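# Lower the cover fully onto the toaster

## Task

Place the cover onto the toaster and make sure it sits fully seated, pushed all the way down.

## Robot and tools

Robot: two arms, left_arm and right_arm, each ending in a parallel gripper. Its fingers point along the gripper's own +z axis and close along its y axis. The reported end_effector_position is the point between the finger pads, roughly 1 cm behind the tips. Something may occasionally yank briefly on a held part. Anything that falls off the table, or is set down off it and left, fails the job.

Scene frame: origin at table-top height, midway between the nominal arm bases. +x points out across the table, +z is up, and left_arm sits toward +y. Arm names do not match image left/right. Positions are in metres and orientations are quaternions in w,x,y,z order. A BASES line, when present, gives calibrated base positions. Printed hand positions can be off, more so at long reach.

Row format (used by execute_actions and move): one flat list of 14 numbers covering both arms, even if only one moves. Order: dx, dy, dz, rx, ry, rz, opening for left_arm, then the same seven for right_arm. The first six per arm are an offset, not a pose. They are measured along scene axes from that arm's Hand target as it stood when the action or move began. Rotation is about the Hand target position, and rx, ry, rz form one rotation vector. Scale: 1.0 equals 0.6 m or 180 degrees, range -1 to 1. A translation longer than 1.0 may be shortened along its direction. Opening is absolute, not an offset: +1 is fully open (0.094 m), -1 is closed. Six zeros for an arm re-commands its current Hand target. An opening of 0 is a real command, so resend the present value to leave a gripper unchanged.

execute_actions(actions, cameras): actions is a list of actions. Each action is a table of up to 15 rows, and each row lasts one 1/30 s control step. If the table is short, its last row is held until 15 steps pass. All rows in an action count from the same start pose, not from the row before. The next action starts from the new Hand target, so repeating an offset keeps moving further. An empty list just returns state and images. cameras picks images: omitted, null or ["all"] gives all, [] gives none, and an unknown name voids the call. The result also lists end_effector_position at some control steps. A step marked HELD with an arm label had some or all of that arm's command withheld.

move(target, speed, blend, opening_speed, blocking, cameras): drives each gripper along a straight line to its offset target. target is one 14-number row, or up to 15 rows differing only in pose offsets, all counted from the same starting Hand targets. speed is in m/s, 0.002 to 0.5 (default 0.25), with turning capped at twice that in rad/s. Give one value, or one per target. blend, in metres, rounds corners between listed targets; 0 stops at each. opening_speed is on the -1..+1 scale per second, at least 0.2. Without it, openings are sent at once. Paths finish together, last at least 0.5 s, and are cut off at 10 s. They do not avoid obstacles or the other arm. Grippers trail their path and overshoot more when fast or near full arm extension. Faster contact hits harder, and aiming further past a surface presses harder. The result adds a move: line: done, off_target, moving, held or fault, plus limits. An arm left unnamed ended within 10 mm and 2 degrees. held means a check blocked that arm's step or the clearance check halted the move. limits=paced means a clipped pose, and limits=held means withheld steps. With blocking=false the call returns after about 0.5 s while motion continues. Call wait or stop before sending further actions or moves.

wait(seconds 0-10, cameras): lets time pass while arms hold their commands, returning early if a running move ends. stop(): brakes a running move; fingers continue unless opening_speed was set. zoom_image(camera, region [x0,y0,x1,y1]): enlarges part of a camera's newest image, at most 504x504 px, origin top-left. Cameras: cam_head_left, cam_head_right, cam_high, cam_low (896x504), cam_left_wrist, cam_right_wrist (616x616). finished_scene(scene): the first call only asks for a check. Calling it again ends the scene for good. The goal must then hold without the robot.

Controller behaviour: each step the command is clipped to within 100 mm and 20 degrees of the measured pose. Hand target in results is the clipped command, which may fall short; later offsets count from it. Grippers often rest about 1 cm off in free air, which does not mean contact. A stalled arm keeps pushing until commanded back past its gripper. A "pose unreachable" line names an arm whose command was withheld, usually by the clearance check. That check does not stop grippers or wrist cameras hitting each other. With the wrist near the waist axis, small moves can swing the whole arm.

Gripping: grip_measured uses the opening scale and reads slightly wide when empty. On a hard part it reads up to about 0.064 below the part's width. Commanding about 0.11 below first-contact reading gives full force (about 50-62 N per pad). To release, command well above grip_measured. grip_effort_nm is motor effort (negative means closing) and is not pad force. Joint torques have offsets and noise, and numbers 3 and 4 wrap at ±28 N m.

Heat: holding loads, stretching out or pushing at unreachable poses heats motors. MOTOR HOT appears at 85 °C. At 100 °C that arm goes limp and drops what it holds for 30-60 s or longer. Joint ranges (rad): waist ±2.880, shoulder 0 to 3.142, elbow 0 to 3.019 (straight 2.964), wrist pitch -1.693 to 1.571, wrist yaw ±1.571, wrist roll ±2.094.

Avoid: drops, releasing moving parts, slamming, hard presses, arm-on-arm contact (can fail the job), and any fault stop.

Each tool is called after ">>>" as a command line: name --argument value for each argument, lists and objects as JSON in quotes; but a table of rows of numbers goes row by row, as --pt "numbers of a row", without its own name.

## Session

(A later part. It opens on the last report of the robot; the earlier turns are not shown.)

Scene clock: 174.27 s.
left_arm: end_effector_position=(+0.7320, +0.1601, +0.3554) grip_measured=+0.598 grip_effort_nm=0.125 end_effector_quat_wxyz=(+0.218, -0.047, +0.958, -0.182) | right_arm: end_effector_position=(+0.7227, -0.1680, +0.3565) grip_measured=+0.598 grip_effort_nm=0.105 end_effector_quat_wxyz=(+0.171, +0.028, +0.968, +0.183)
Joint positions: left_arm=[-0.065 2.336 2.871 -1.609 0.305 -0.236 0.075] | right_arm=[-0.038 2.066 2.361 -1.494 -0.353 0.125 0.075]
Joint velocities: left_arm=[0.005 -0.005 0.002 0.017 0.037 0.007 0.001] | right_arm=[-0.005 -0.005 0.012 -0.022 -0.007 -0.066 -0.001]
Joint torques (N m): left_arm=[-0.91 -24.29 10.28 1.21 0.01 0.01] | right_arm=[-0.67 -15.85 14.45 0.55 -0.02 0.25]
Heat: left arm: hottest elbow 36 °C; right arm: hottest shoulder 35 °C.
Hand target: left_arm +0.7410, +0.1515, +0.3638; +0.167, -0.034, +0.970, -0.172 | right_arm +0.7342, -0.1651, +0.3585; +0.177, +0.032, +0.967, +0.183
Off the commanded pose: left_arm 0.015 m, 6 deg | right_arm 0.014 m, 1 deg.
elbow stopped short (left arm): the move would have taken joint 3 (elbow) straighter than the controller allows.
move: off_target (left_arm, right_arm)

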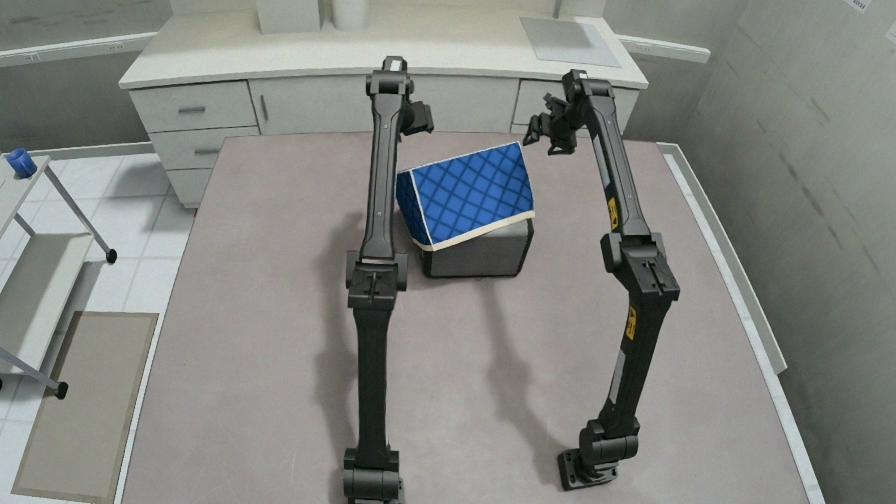

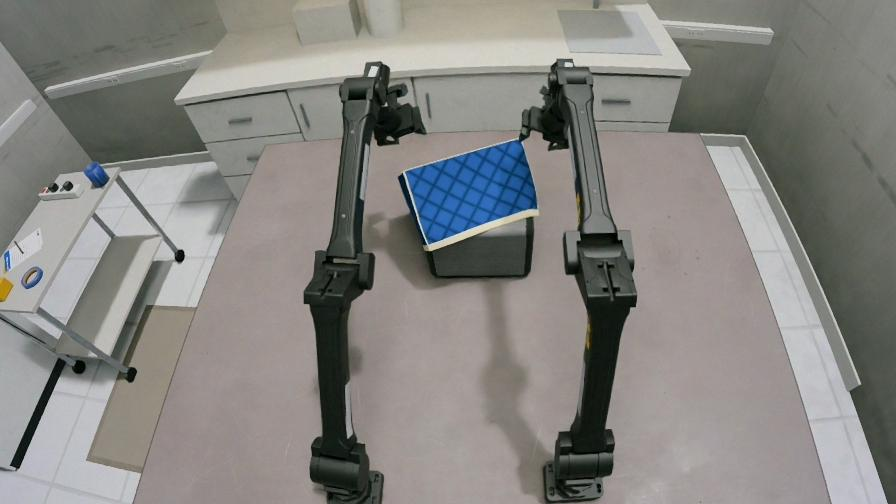

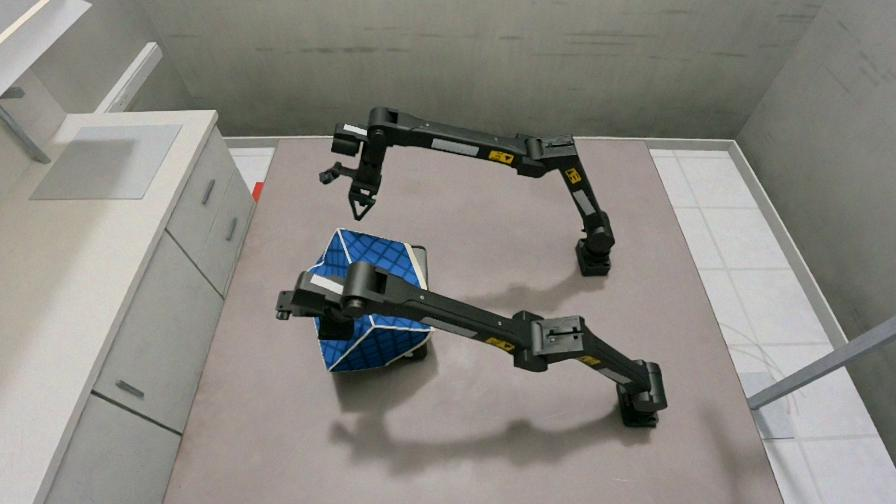

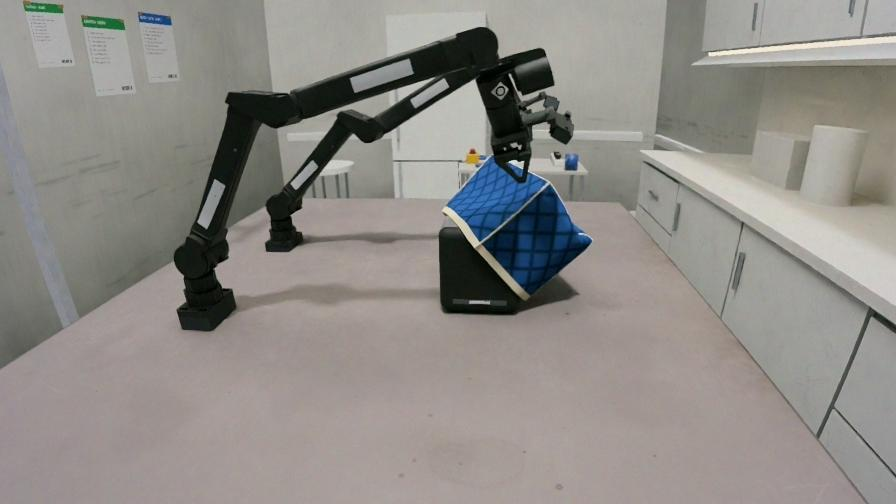

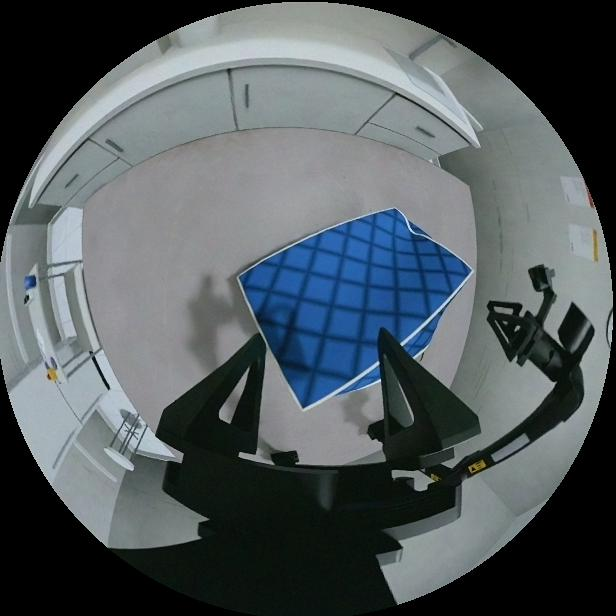

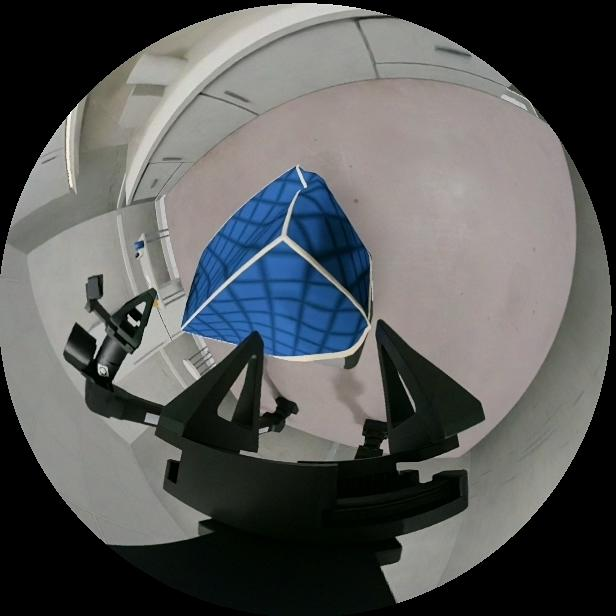

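>>> move --target '[0.03,0.035,-0.12,0,0,0,0.6,0.035,-0.02,-0.12,0,0,0,0.6]' --speed 0.1

>>> zoom_image --camera "cam_low" --region '[400, 120, 620, 340]'

Scene clock: 181.43 s.
left_arm: end_effector_position=(+0.7500, +0.1638, +0.2859) grip_measured=+0.598 grip_effort_nm=0.125 end_effector_quat_wxyz=(+0.180, -0.041, +0.967, -0.175) | right_arm: end_effector_position=(+0.7468, -0.1683, +0.3116) grip_measured=+0.598 grip_effort_nm=0.110 end_effector_quat_wxyz=(+0.189, +0.025, +0.964, +0.184)
Joint positions: left_arm=[-0.059 2.43 2.874 -1.605 0.309 -0.203 0.075] | right_arm=[-0.038 2.085 2.262 -1.339 -0.353 0.125 0.075]
Joint velocities: left_arm=[-0.015 -0.005 -0.002 0.012 0.022 -0.022 0] | right_arm=[-0.015 -0.005 -0.012 0.012 0.066 -0.081 0]
Joint torques (N m): left_arm=[0.79 -26.11 10.14 0.83 0.29 0.18] | right_arm=[-1.96 -16.5 9.11 1.11 -0.25 0.04]
Heat: left arm: hottest elbow 37 °C; right arm: hottest shoulder 36 °C.
Hand target: left_arm +0.7595, +0.1736, +0.2923; +0.168, -0.034, +0.970, -0.172 | right_arm +0.7543, -0.1770, +0.2859; +0.176, +0.032, +0.967, +0.183
Off the commanded pose: left_arm 0.014 m, 2 deg | right_arm 0.028 m, 2 deg.
elbow stopped short (left arm): the move would have taken joint 3 (elbow) straighter than the controller allows.
move: off_target (left_arm, right_arm)

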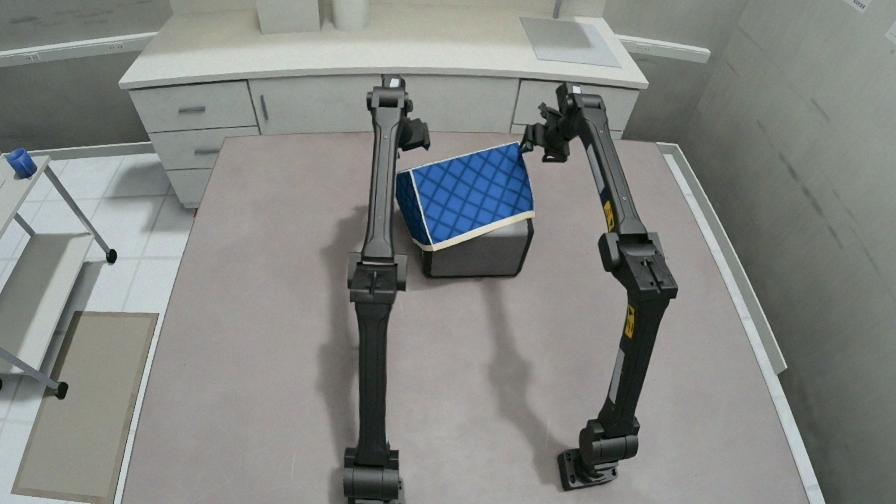

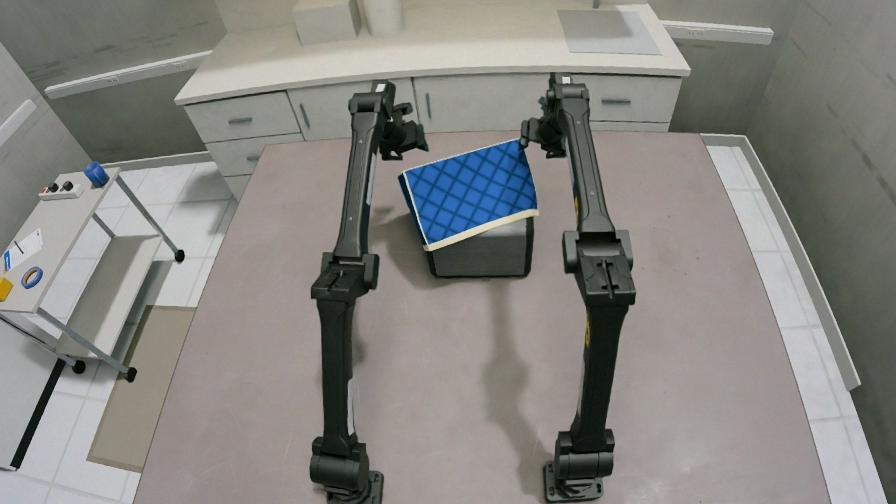

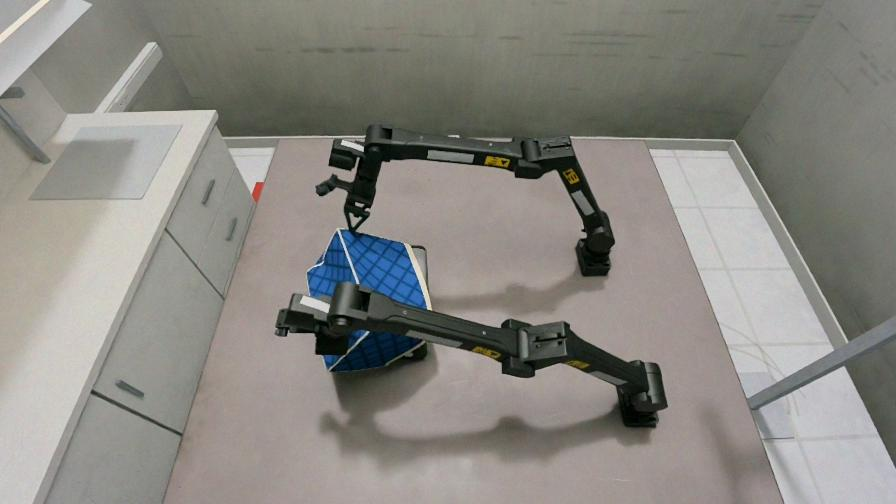

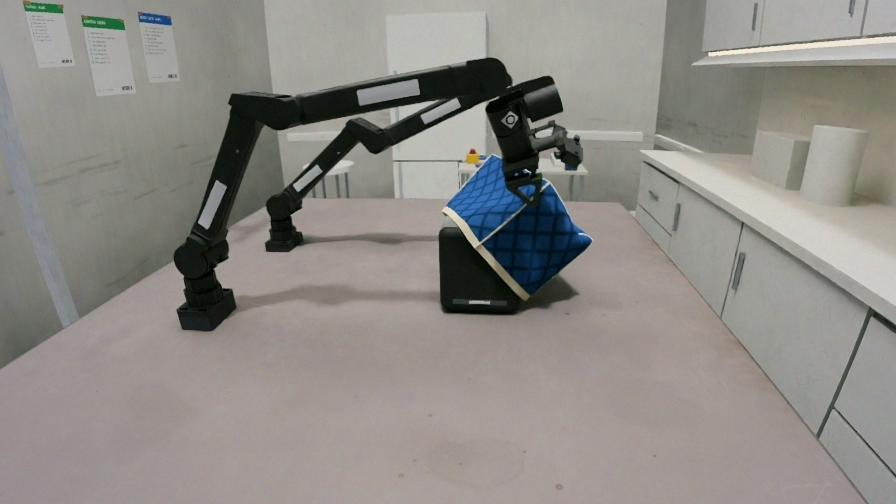

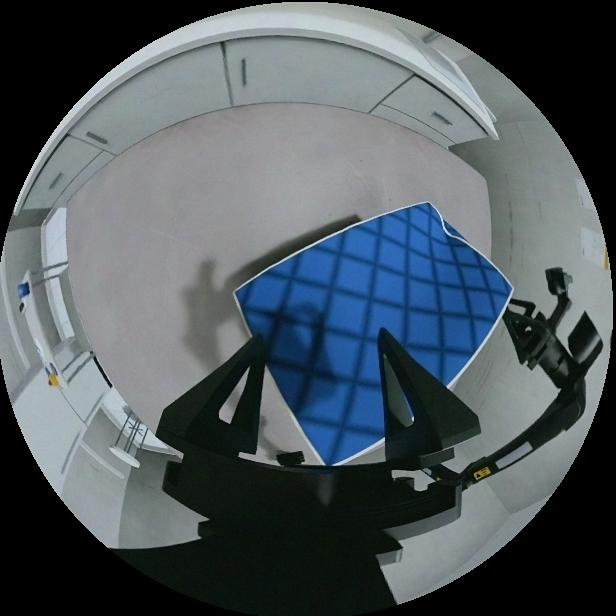

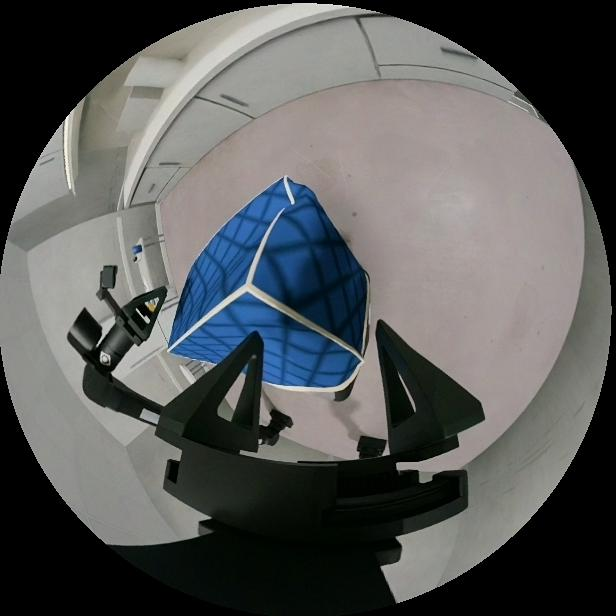

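Scaled by 2.291.

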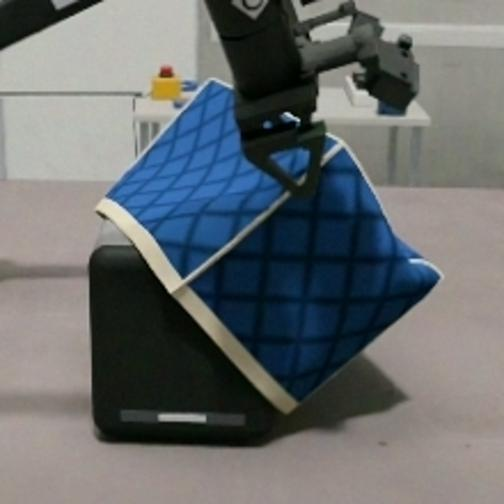

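>>> move --target '[-0.0,0.03,-0.06,0,0,0,0.6,0.012,0.012,-0.045,0,0,0,0.6]' --speed 0.06 --cameras '["cam_low","cam_left_wrist","cam_right_wrist","cam_high"]'

>>> zoom_image --camera "cam_low" --region '[400, 120, 620, 340]'

Scene clock: 188.07 s.
left_arm: end_effector_position=(+0.7557, +0.1837, +0.2679) grip_measured=+0.598 grip_effort_nm=0.115 end_effector_quat_wxyz=(+0.175, -0.034, +0.969, -0.172) | right_arm: end_effector_position=(+0.7548, -0.1683, +0.2904) grip_measured=+0.598 grip_effort_nm=0.110 end_effector_quat_wxyz=(+0.195, +0.024, +0.963, +0.184)
Joint positions: left_arm=[-0.031 2.454 2.874 -1.603 0.318 -0.16 0.075] | right_arm=[-0.038 2.093 2.216 -1.273 -0.353 0.125 0.075]
Joint velocities: left_arm=[-0.005 -0.015 0.002 -0.022 0.007 -0.022 -0.001] | right_arm=[0.005 -0.005 -0.007 0.002 -0.066 -0.022 0]
Joint torques (N m): left_arm=[0.91 -25.23 8.87 0.09 0.33 0.19] | right_arm=[-1.08 -16.32 8.84 1.16 -0.09 0.15]
Heat: left arm: hottest elbow 37 °C; right arm: hottest shoulder 36 °C.
Hand target: left_arm +0.7598, +0.1920, +0.2566; +0.168, -0.035, +0.970, -0.172 | right_arm +0.7611, -0.1697, +0.2589; +0.176, +0.032, +0.967, +0.183
Off the commanded pose: left_arm 0.015 m, 1 deg | right_arm 0.032 m, 2 deg.
move: off_target (left_arm, right_arm)
Images, in order (width x height): cam_high 896x504, cam_low 896x504, cam_left_wrist 616x616, cam_right_wrist 616x616.

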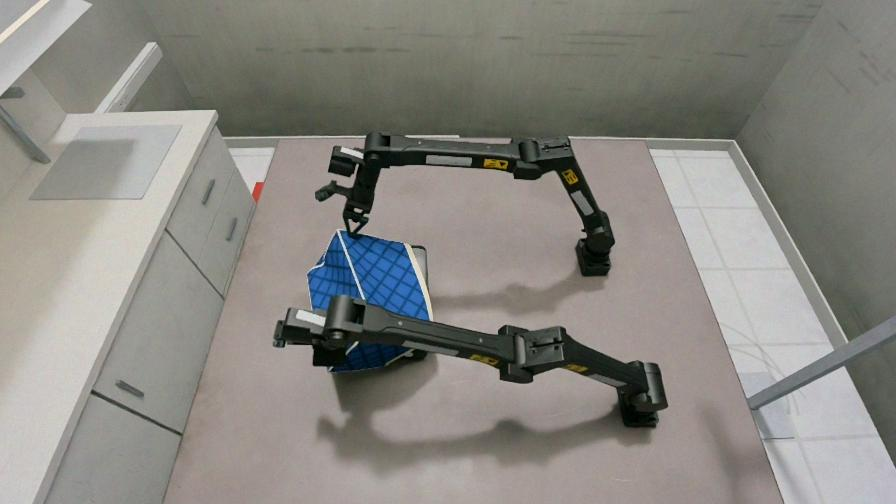

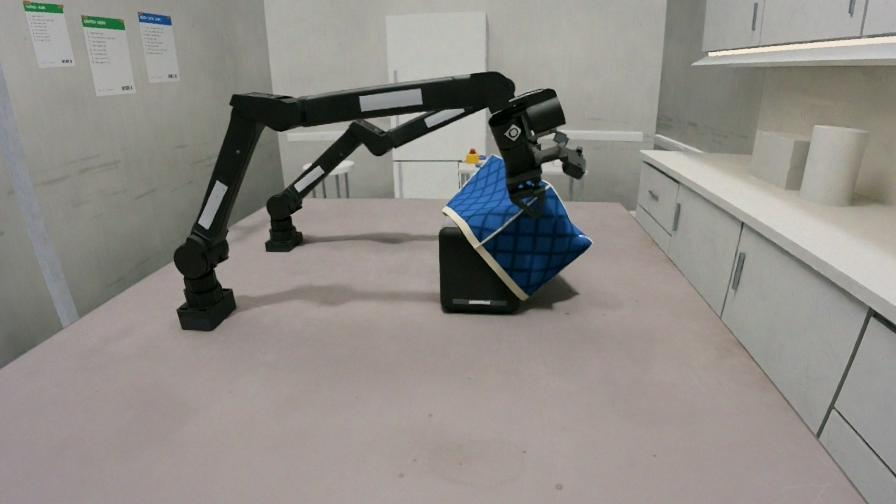

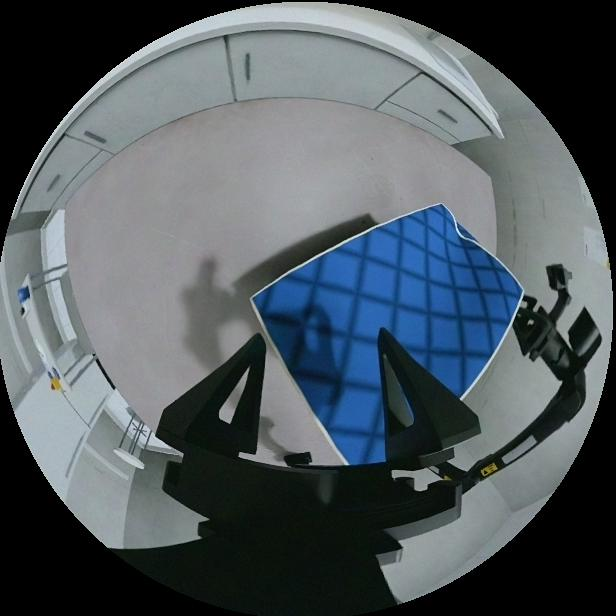

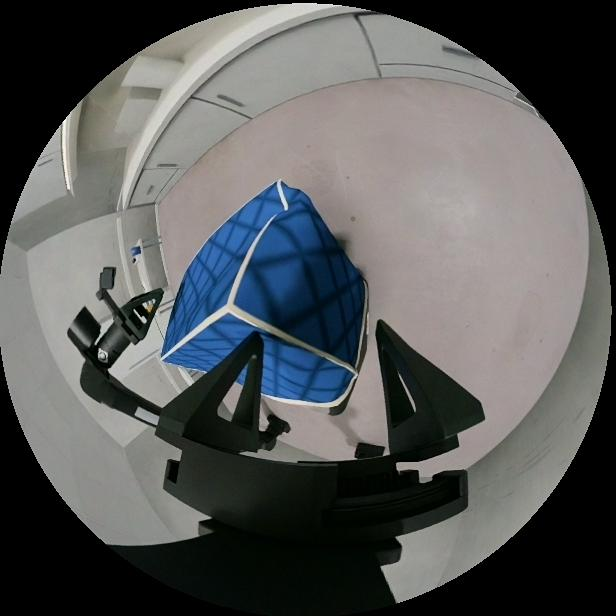

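Scaled by 2.291.

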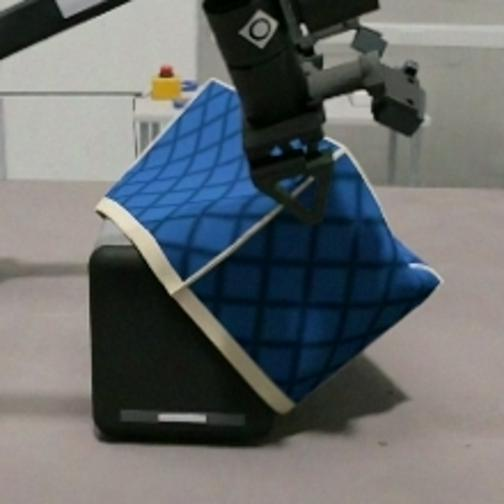

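>>> move --target '[0.0,0.0,-0.065,0,0,0,0.6,0,0.0,-0.01,0,0,0,0.6]' --speed 0.06 --cameras '["cam_left_wrist"]'

>>> move --target '[0.0,0.0,0,0,0,0,-1,0,0.0,0,0,0,0,-1]' --opening_speed 1

Scene clock: 193.53 s.
left_arm: end_effector_position=(+0.7575, +0.1867, +0.1913) grip_measured=+0.598 grip_effort_nm=0.100 end_effector_quat_wxyz=(+0.145, -0.037, +0.974, -0.169) | right_arm: end_effector_position=(+0.7556, -0.1683, +0.2841) grip_measured=+0.598 grip_effort_nm=0.120 end_effector_quat_wxyz=(+0.195, +0.024, +0.963, +0.184)
Joint positions: left_arm=[-0.028 2.393 2.562 -1.416 0.318 -0.151 0.075] | right_arm=[-0.038 2.093 2.199 -1.256 -0.353 0.125 0.075]
Joint velocities: left_arm=[0.005 -0.024 0.002 -0.002 -0.037 -0.022 -0.001] | right_arm=[-0.005 0.005 0.007 0.012 0.051 0.037 -0.001]
Joint torques (N m): left_arm=[0.56 -31.21 7.62 0.95 0.32 0.15] | right_arm=[-1.03 -16.26 8.76 1.13 -0.09 0.17]
Heat: left arm: hottest elbow 37 °C; right arm: hottest shoulder 36 °C.
Hand target: left_arm +0.7594, +0.1930, +0.2175; +0.168, -0.035, +0.970, -0.171 | right_arm +0.7610, -0.1697, +0.2529; +0.176, +0.032, +0.967, +0.183
Off the commanded pose: left_arm 0.027 m, 3 deg | right_arm 0.032 m, 2 deg.
move: off_target (left_arm, right_arm)
Images, in order (width x height): cam_left_wrist 616x616.

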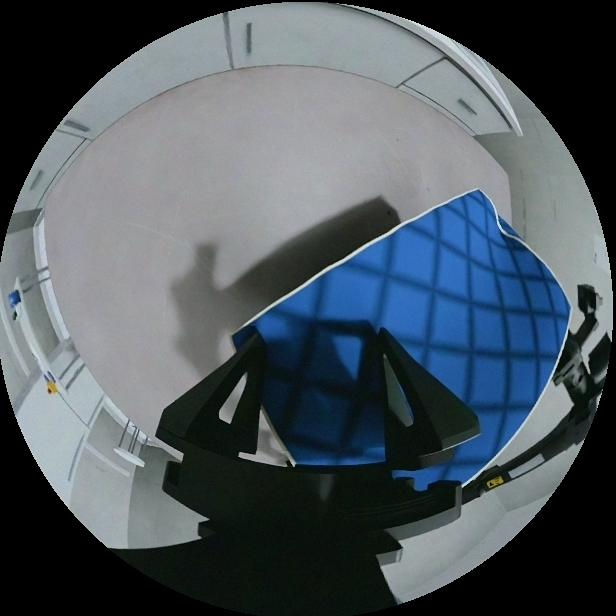

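Scene clock: 195.53 s.
left_arm: end_effector_position=(+0.7574, +0.1867, +0.1902) grip_measured=-0.989 grip_effort_nm=-0.584 end_effector_quat_wxyz=(+0.145, -0.037, +0.974, -0.169) | right_arm: end_effector_position=(+0.7552, -0.1683, +0.2824) grip_measured=-0.996 grip_effort_nm=-0.188 end_effector_quat_wxyz=(+0.193, +0.025, +0.963, +0.184)
Joint positions: left_arm=[-0.028 2.393 2.56 -1.415 0.318 -0.151 0.001] | right_arm=[-0.038 2.093 2.196 -1.255 -0.353 0.125 0]
Joint velocities: left_arm=[-0.005 -0.005 -0.012 0.012 0.007 -0.051 -0.001] | right_arm=[-0.005 -0.015 -0.012 -0.022 -0.037 0.007 -0.001]
Joint torques (N m): left_arm=[0.26 -30.74 7.71 0.75 0.31 0.14] | right_arm=[-1.08 -16.5 9.06 1.09 -0.1 0.16]
Heat: left arm: hottest elbow 36 °C; right arm: hottest shoulder 37 °C.
Hand target: left_arm +0.7593, +0.1930, +0.2174; +0.168, -0.035, +0.970, -0.171 | right_arm +0.7611, -0.1697, +0.2530; +0.177, +0.032, +0.967, +0.183
Off the commanded pose: left_arm 0.028 m, 3 deg | right_arm 0.030 m, 2 deg.
move: off_target (left_arm, right_arm)

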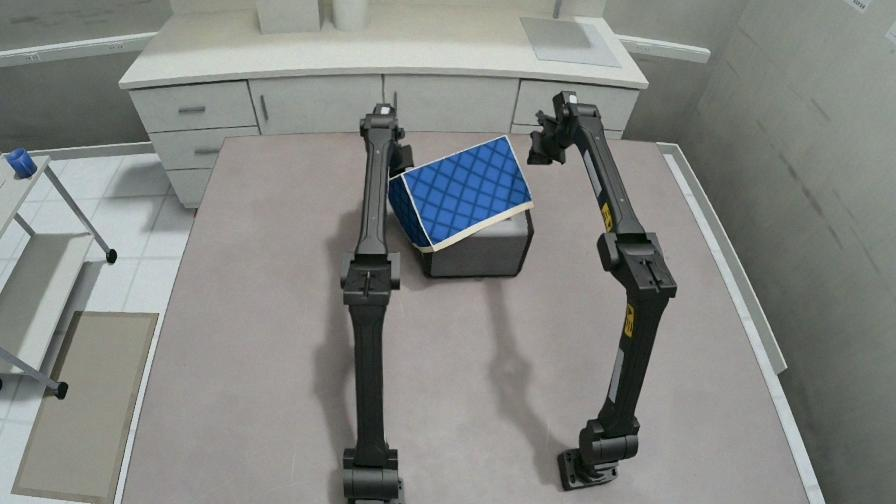

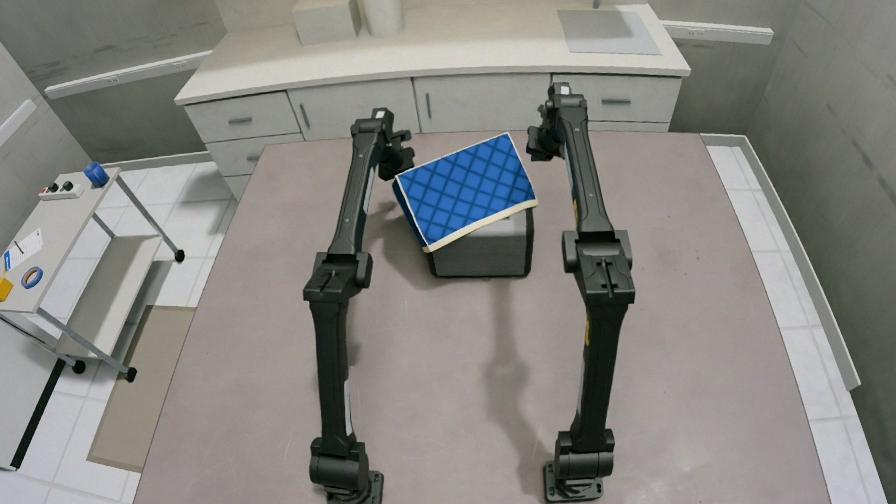

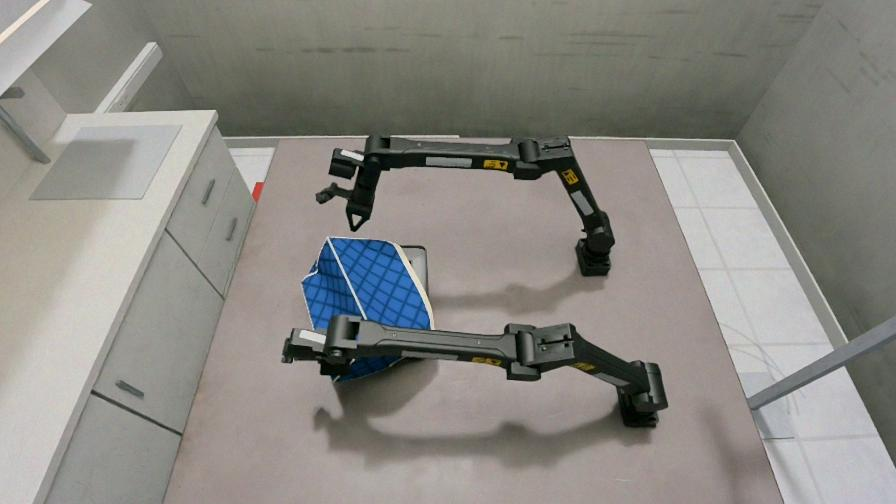

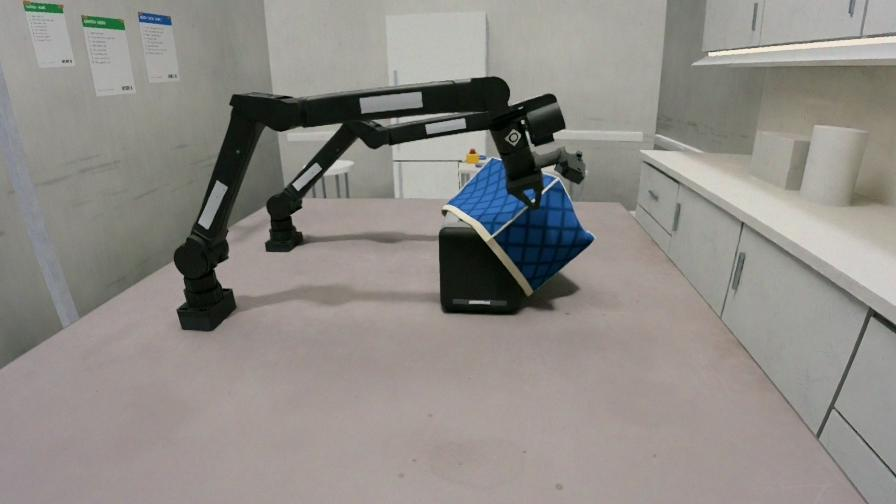

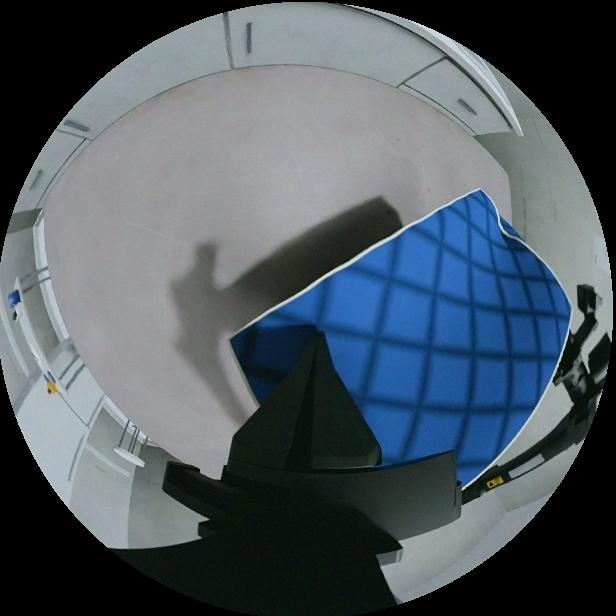

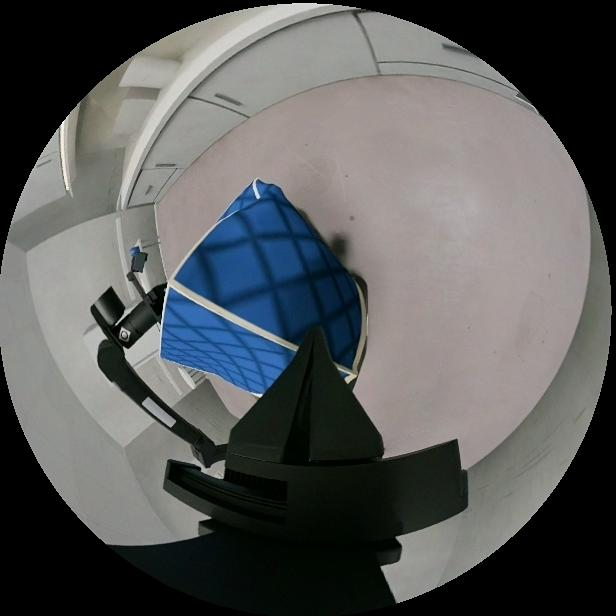

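>>> move --target '[0.0,0.03,0.02,0,0,0,0.9,0,0.02,0.02,0,0,0,0.9]' --speed 0.1 --cameras '[]'

>>> move --target '[0.0,0.0,-0.11,0,0,0,0.9,0,0.01,-0.095,0,0,0,0.9]' --speed 0.06

>>> zoom_image --camera "cam_low" --region '[400, 120, 620, 340]'

Scene clock: 203.03 s.
left_arm: end_effector_position=(+0.7538, +0.2034, +0.1919) grip_measured=+0.898 grip_effort_nm=0.110 end_effector_quat_wxyz=(+0.138, -0.041, +0.975, -0.170) | right_arm: end_effector_position=(+0.7532, -0.1656, +0.2798) grip_measured=+0.898 grip_effort_nm=0.125 end_effector_quat_wxyz=(+0.187, +0.028, +0.965, +0.183)
Joint positions: left_arm=[-0.005 2.393 2.567 -1.442 0.325 -0.134 0.089] | right_arm=[-0.034 2.095 2.196 -1.265 -0.349 0.134 0.089]
Joint velocities: left_arm=[0.015 -0.015 -0.017 0.002 -0.007 0.007 0.001] | right_arm=[-0.005 -0.005 0.012 -0.012 -0.007 -0.051 0.001]
Joint torques (N m): left_arm=[0.44 -29.51 11.14 -0.05 0.33 0.22] | right_arm=[-0.09 -16.26 12.18 0.54 -0.01 0.27]
Heat: left arm: hottest elbow 36 °C; right arm: hottest shoulder 37 °C.
Hand target: left_arm +0.7595, +0.2106, +0.2299; +0.168, -0.035, +0.970, -0.172 | right_arm +0.7611, -0.1577, +0.2651; +0.177, +0.032, +0.967, +0.183
Off the commanded pose: left_arm 0.039 m, 4 deg | right_arm 0.019 m, 1 deg.
move: off_target (left_arm, right_arm)
No camera images: "cameras" was empty.

Scene clock: 204.67 s.
left_arm: end_effector_position=(+0.7589, +0.2066, +0.1474) grip_measured=+0.898 grip_effort_nm=0.120 end_effector_quat_wxyz=(+0.155, -0.038, +0.972, -0.170) | right_arm: end_effector_position=(+0.7586, -0.1607, +0.2358) grip_measured=+0.898 grip_effort_nm=0.105 end_effector_quat_wxyz=(+0.194, +0.028, +0.963, +0.183)
Joint positions: left_arm=[-0.001 2.355 2.373 -1.253 0.326 -0.13 0.089] | right_arm=[-0.027 2.095 2.076 -1.127 -0.345 0.143 0.089]
Joint velocities: left_arm=[-0.005 -0.005 -0.012 -0.017 0.022 0.037 0.001] | right_arm=[0.005 -0.015 -0.022 -0.007 -0.007 0.022 0.001]
Joint torques (N m): left_arm=[0.56 -29.98 7.27 0.7 0.36 0.19] | right_arm=[0.09 -16.73 8.77 1.16 0 0.25]
Heat: left arm: hottest shoulder 36 °C; right arm: hottest shoulder 37 °C.
Hand target: left_arm +0.7592, +0.2116, +0.1636; +0.168, -0.035, +0.970, -0.172 | right_arm +0.7604, -0.1519, +0.2082; +0.177, +0.032, +0.967, +0.183
Off the commanded pose: left_arm 0.017 m, 2 deg | right_arm 0.029 m, 2 deg.
move: off_target (left_arm, right_arm)

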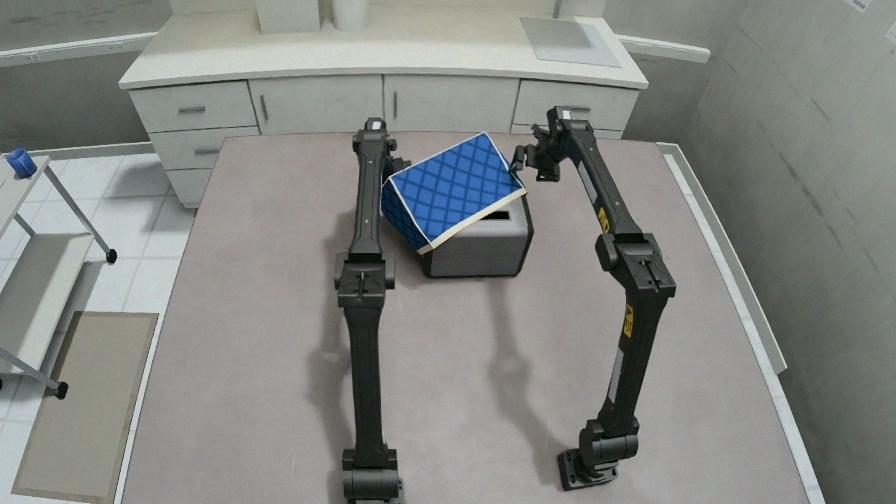

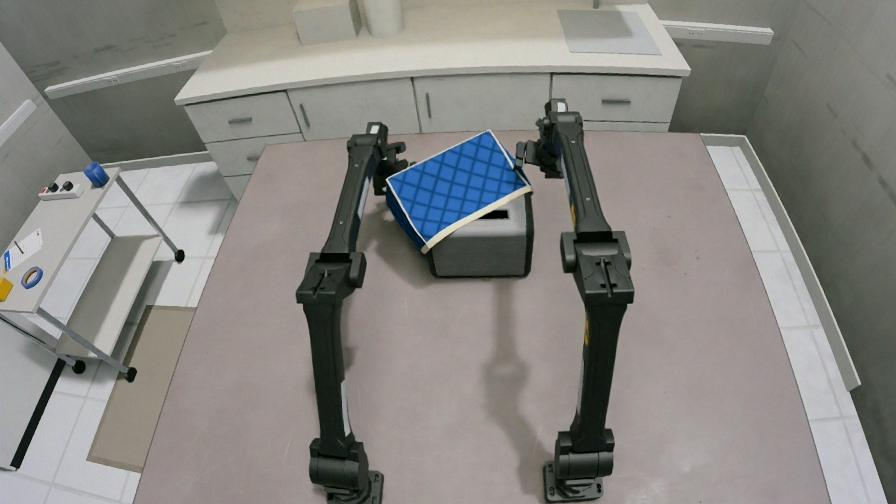

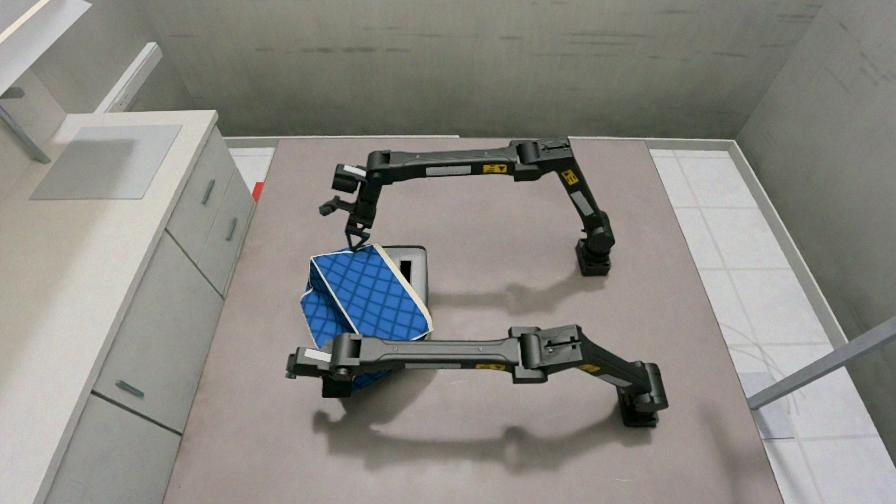

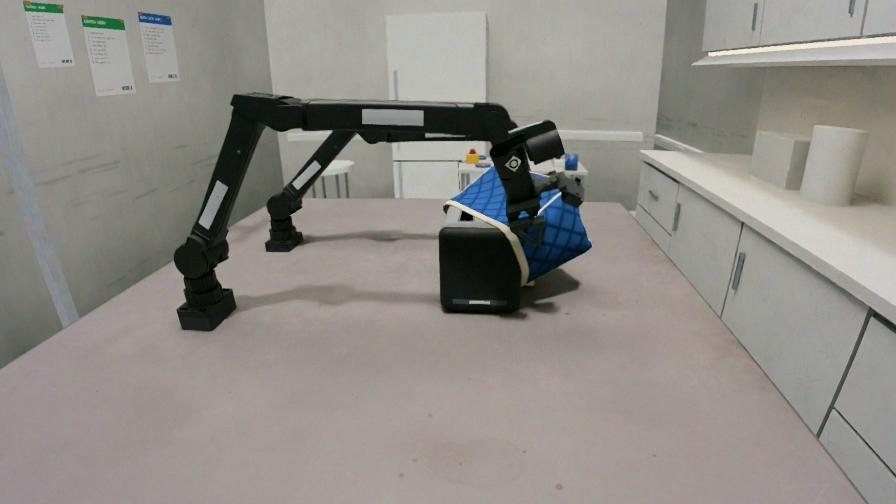

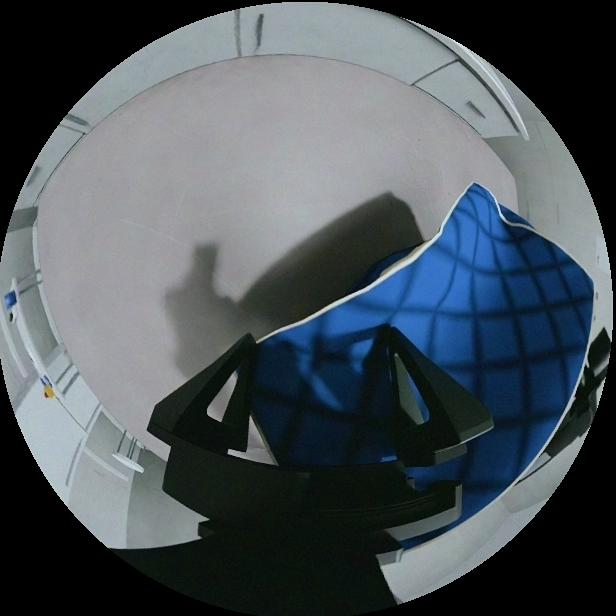

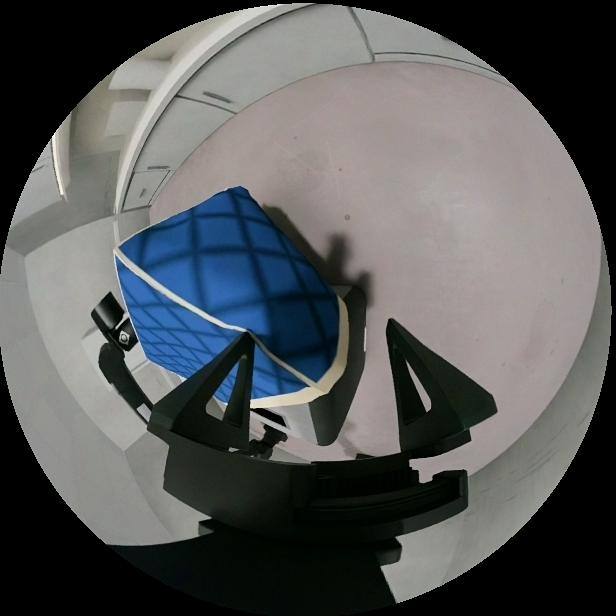

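Scaled by 2.291.

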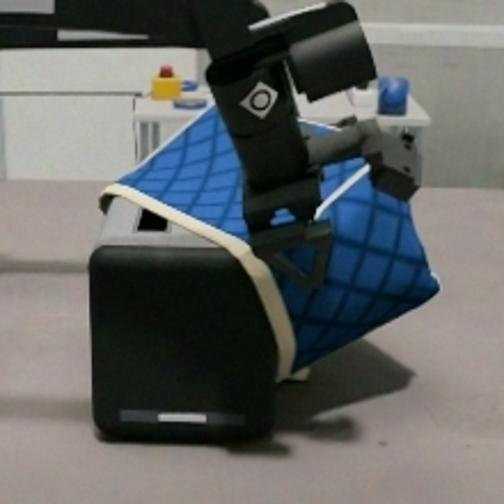

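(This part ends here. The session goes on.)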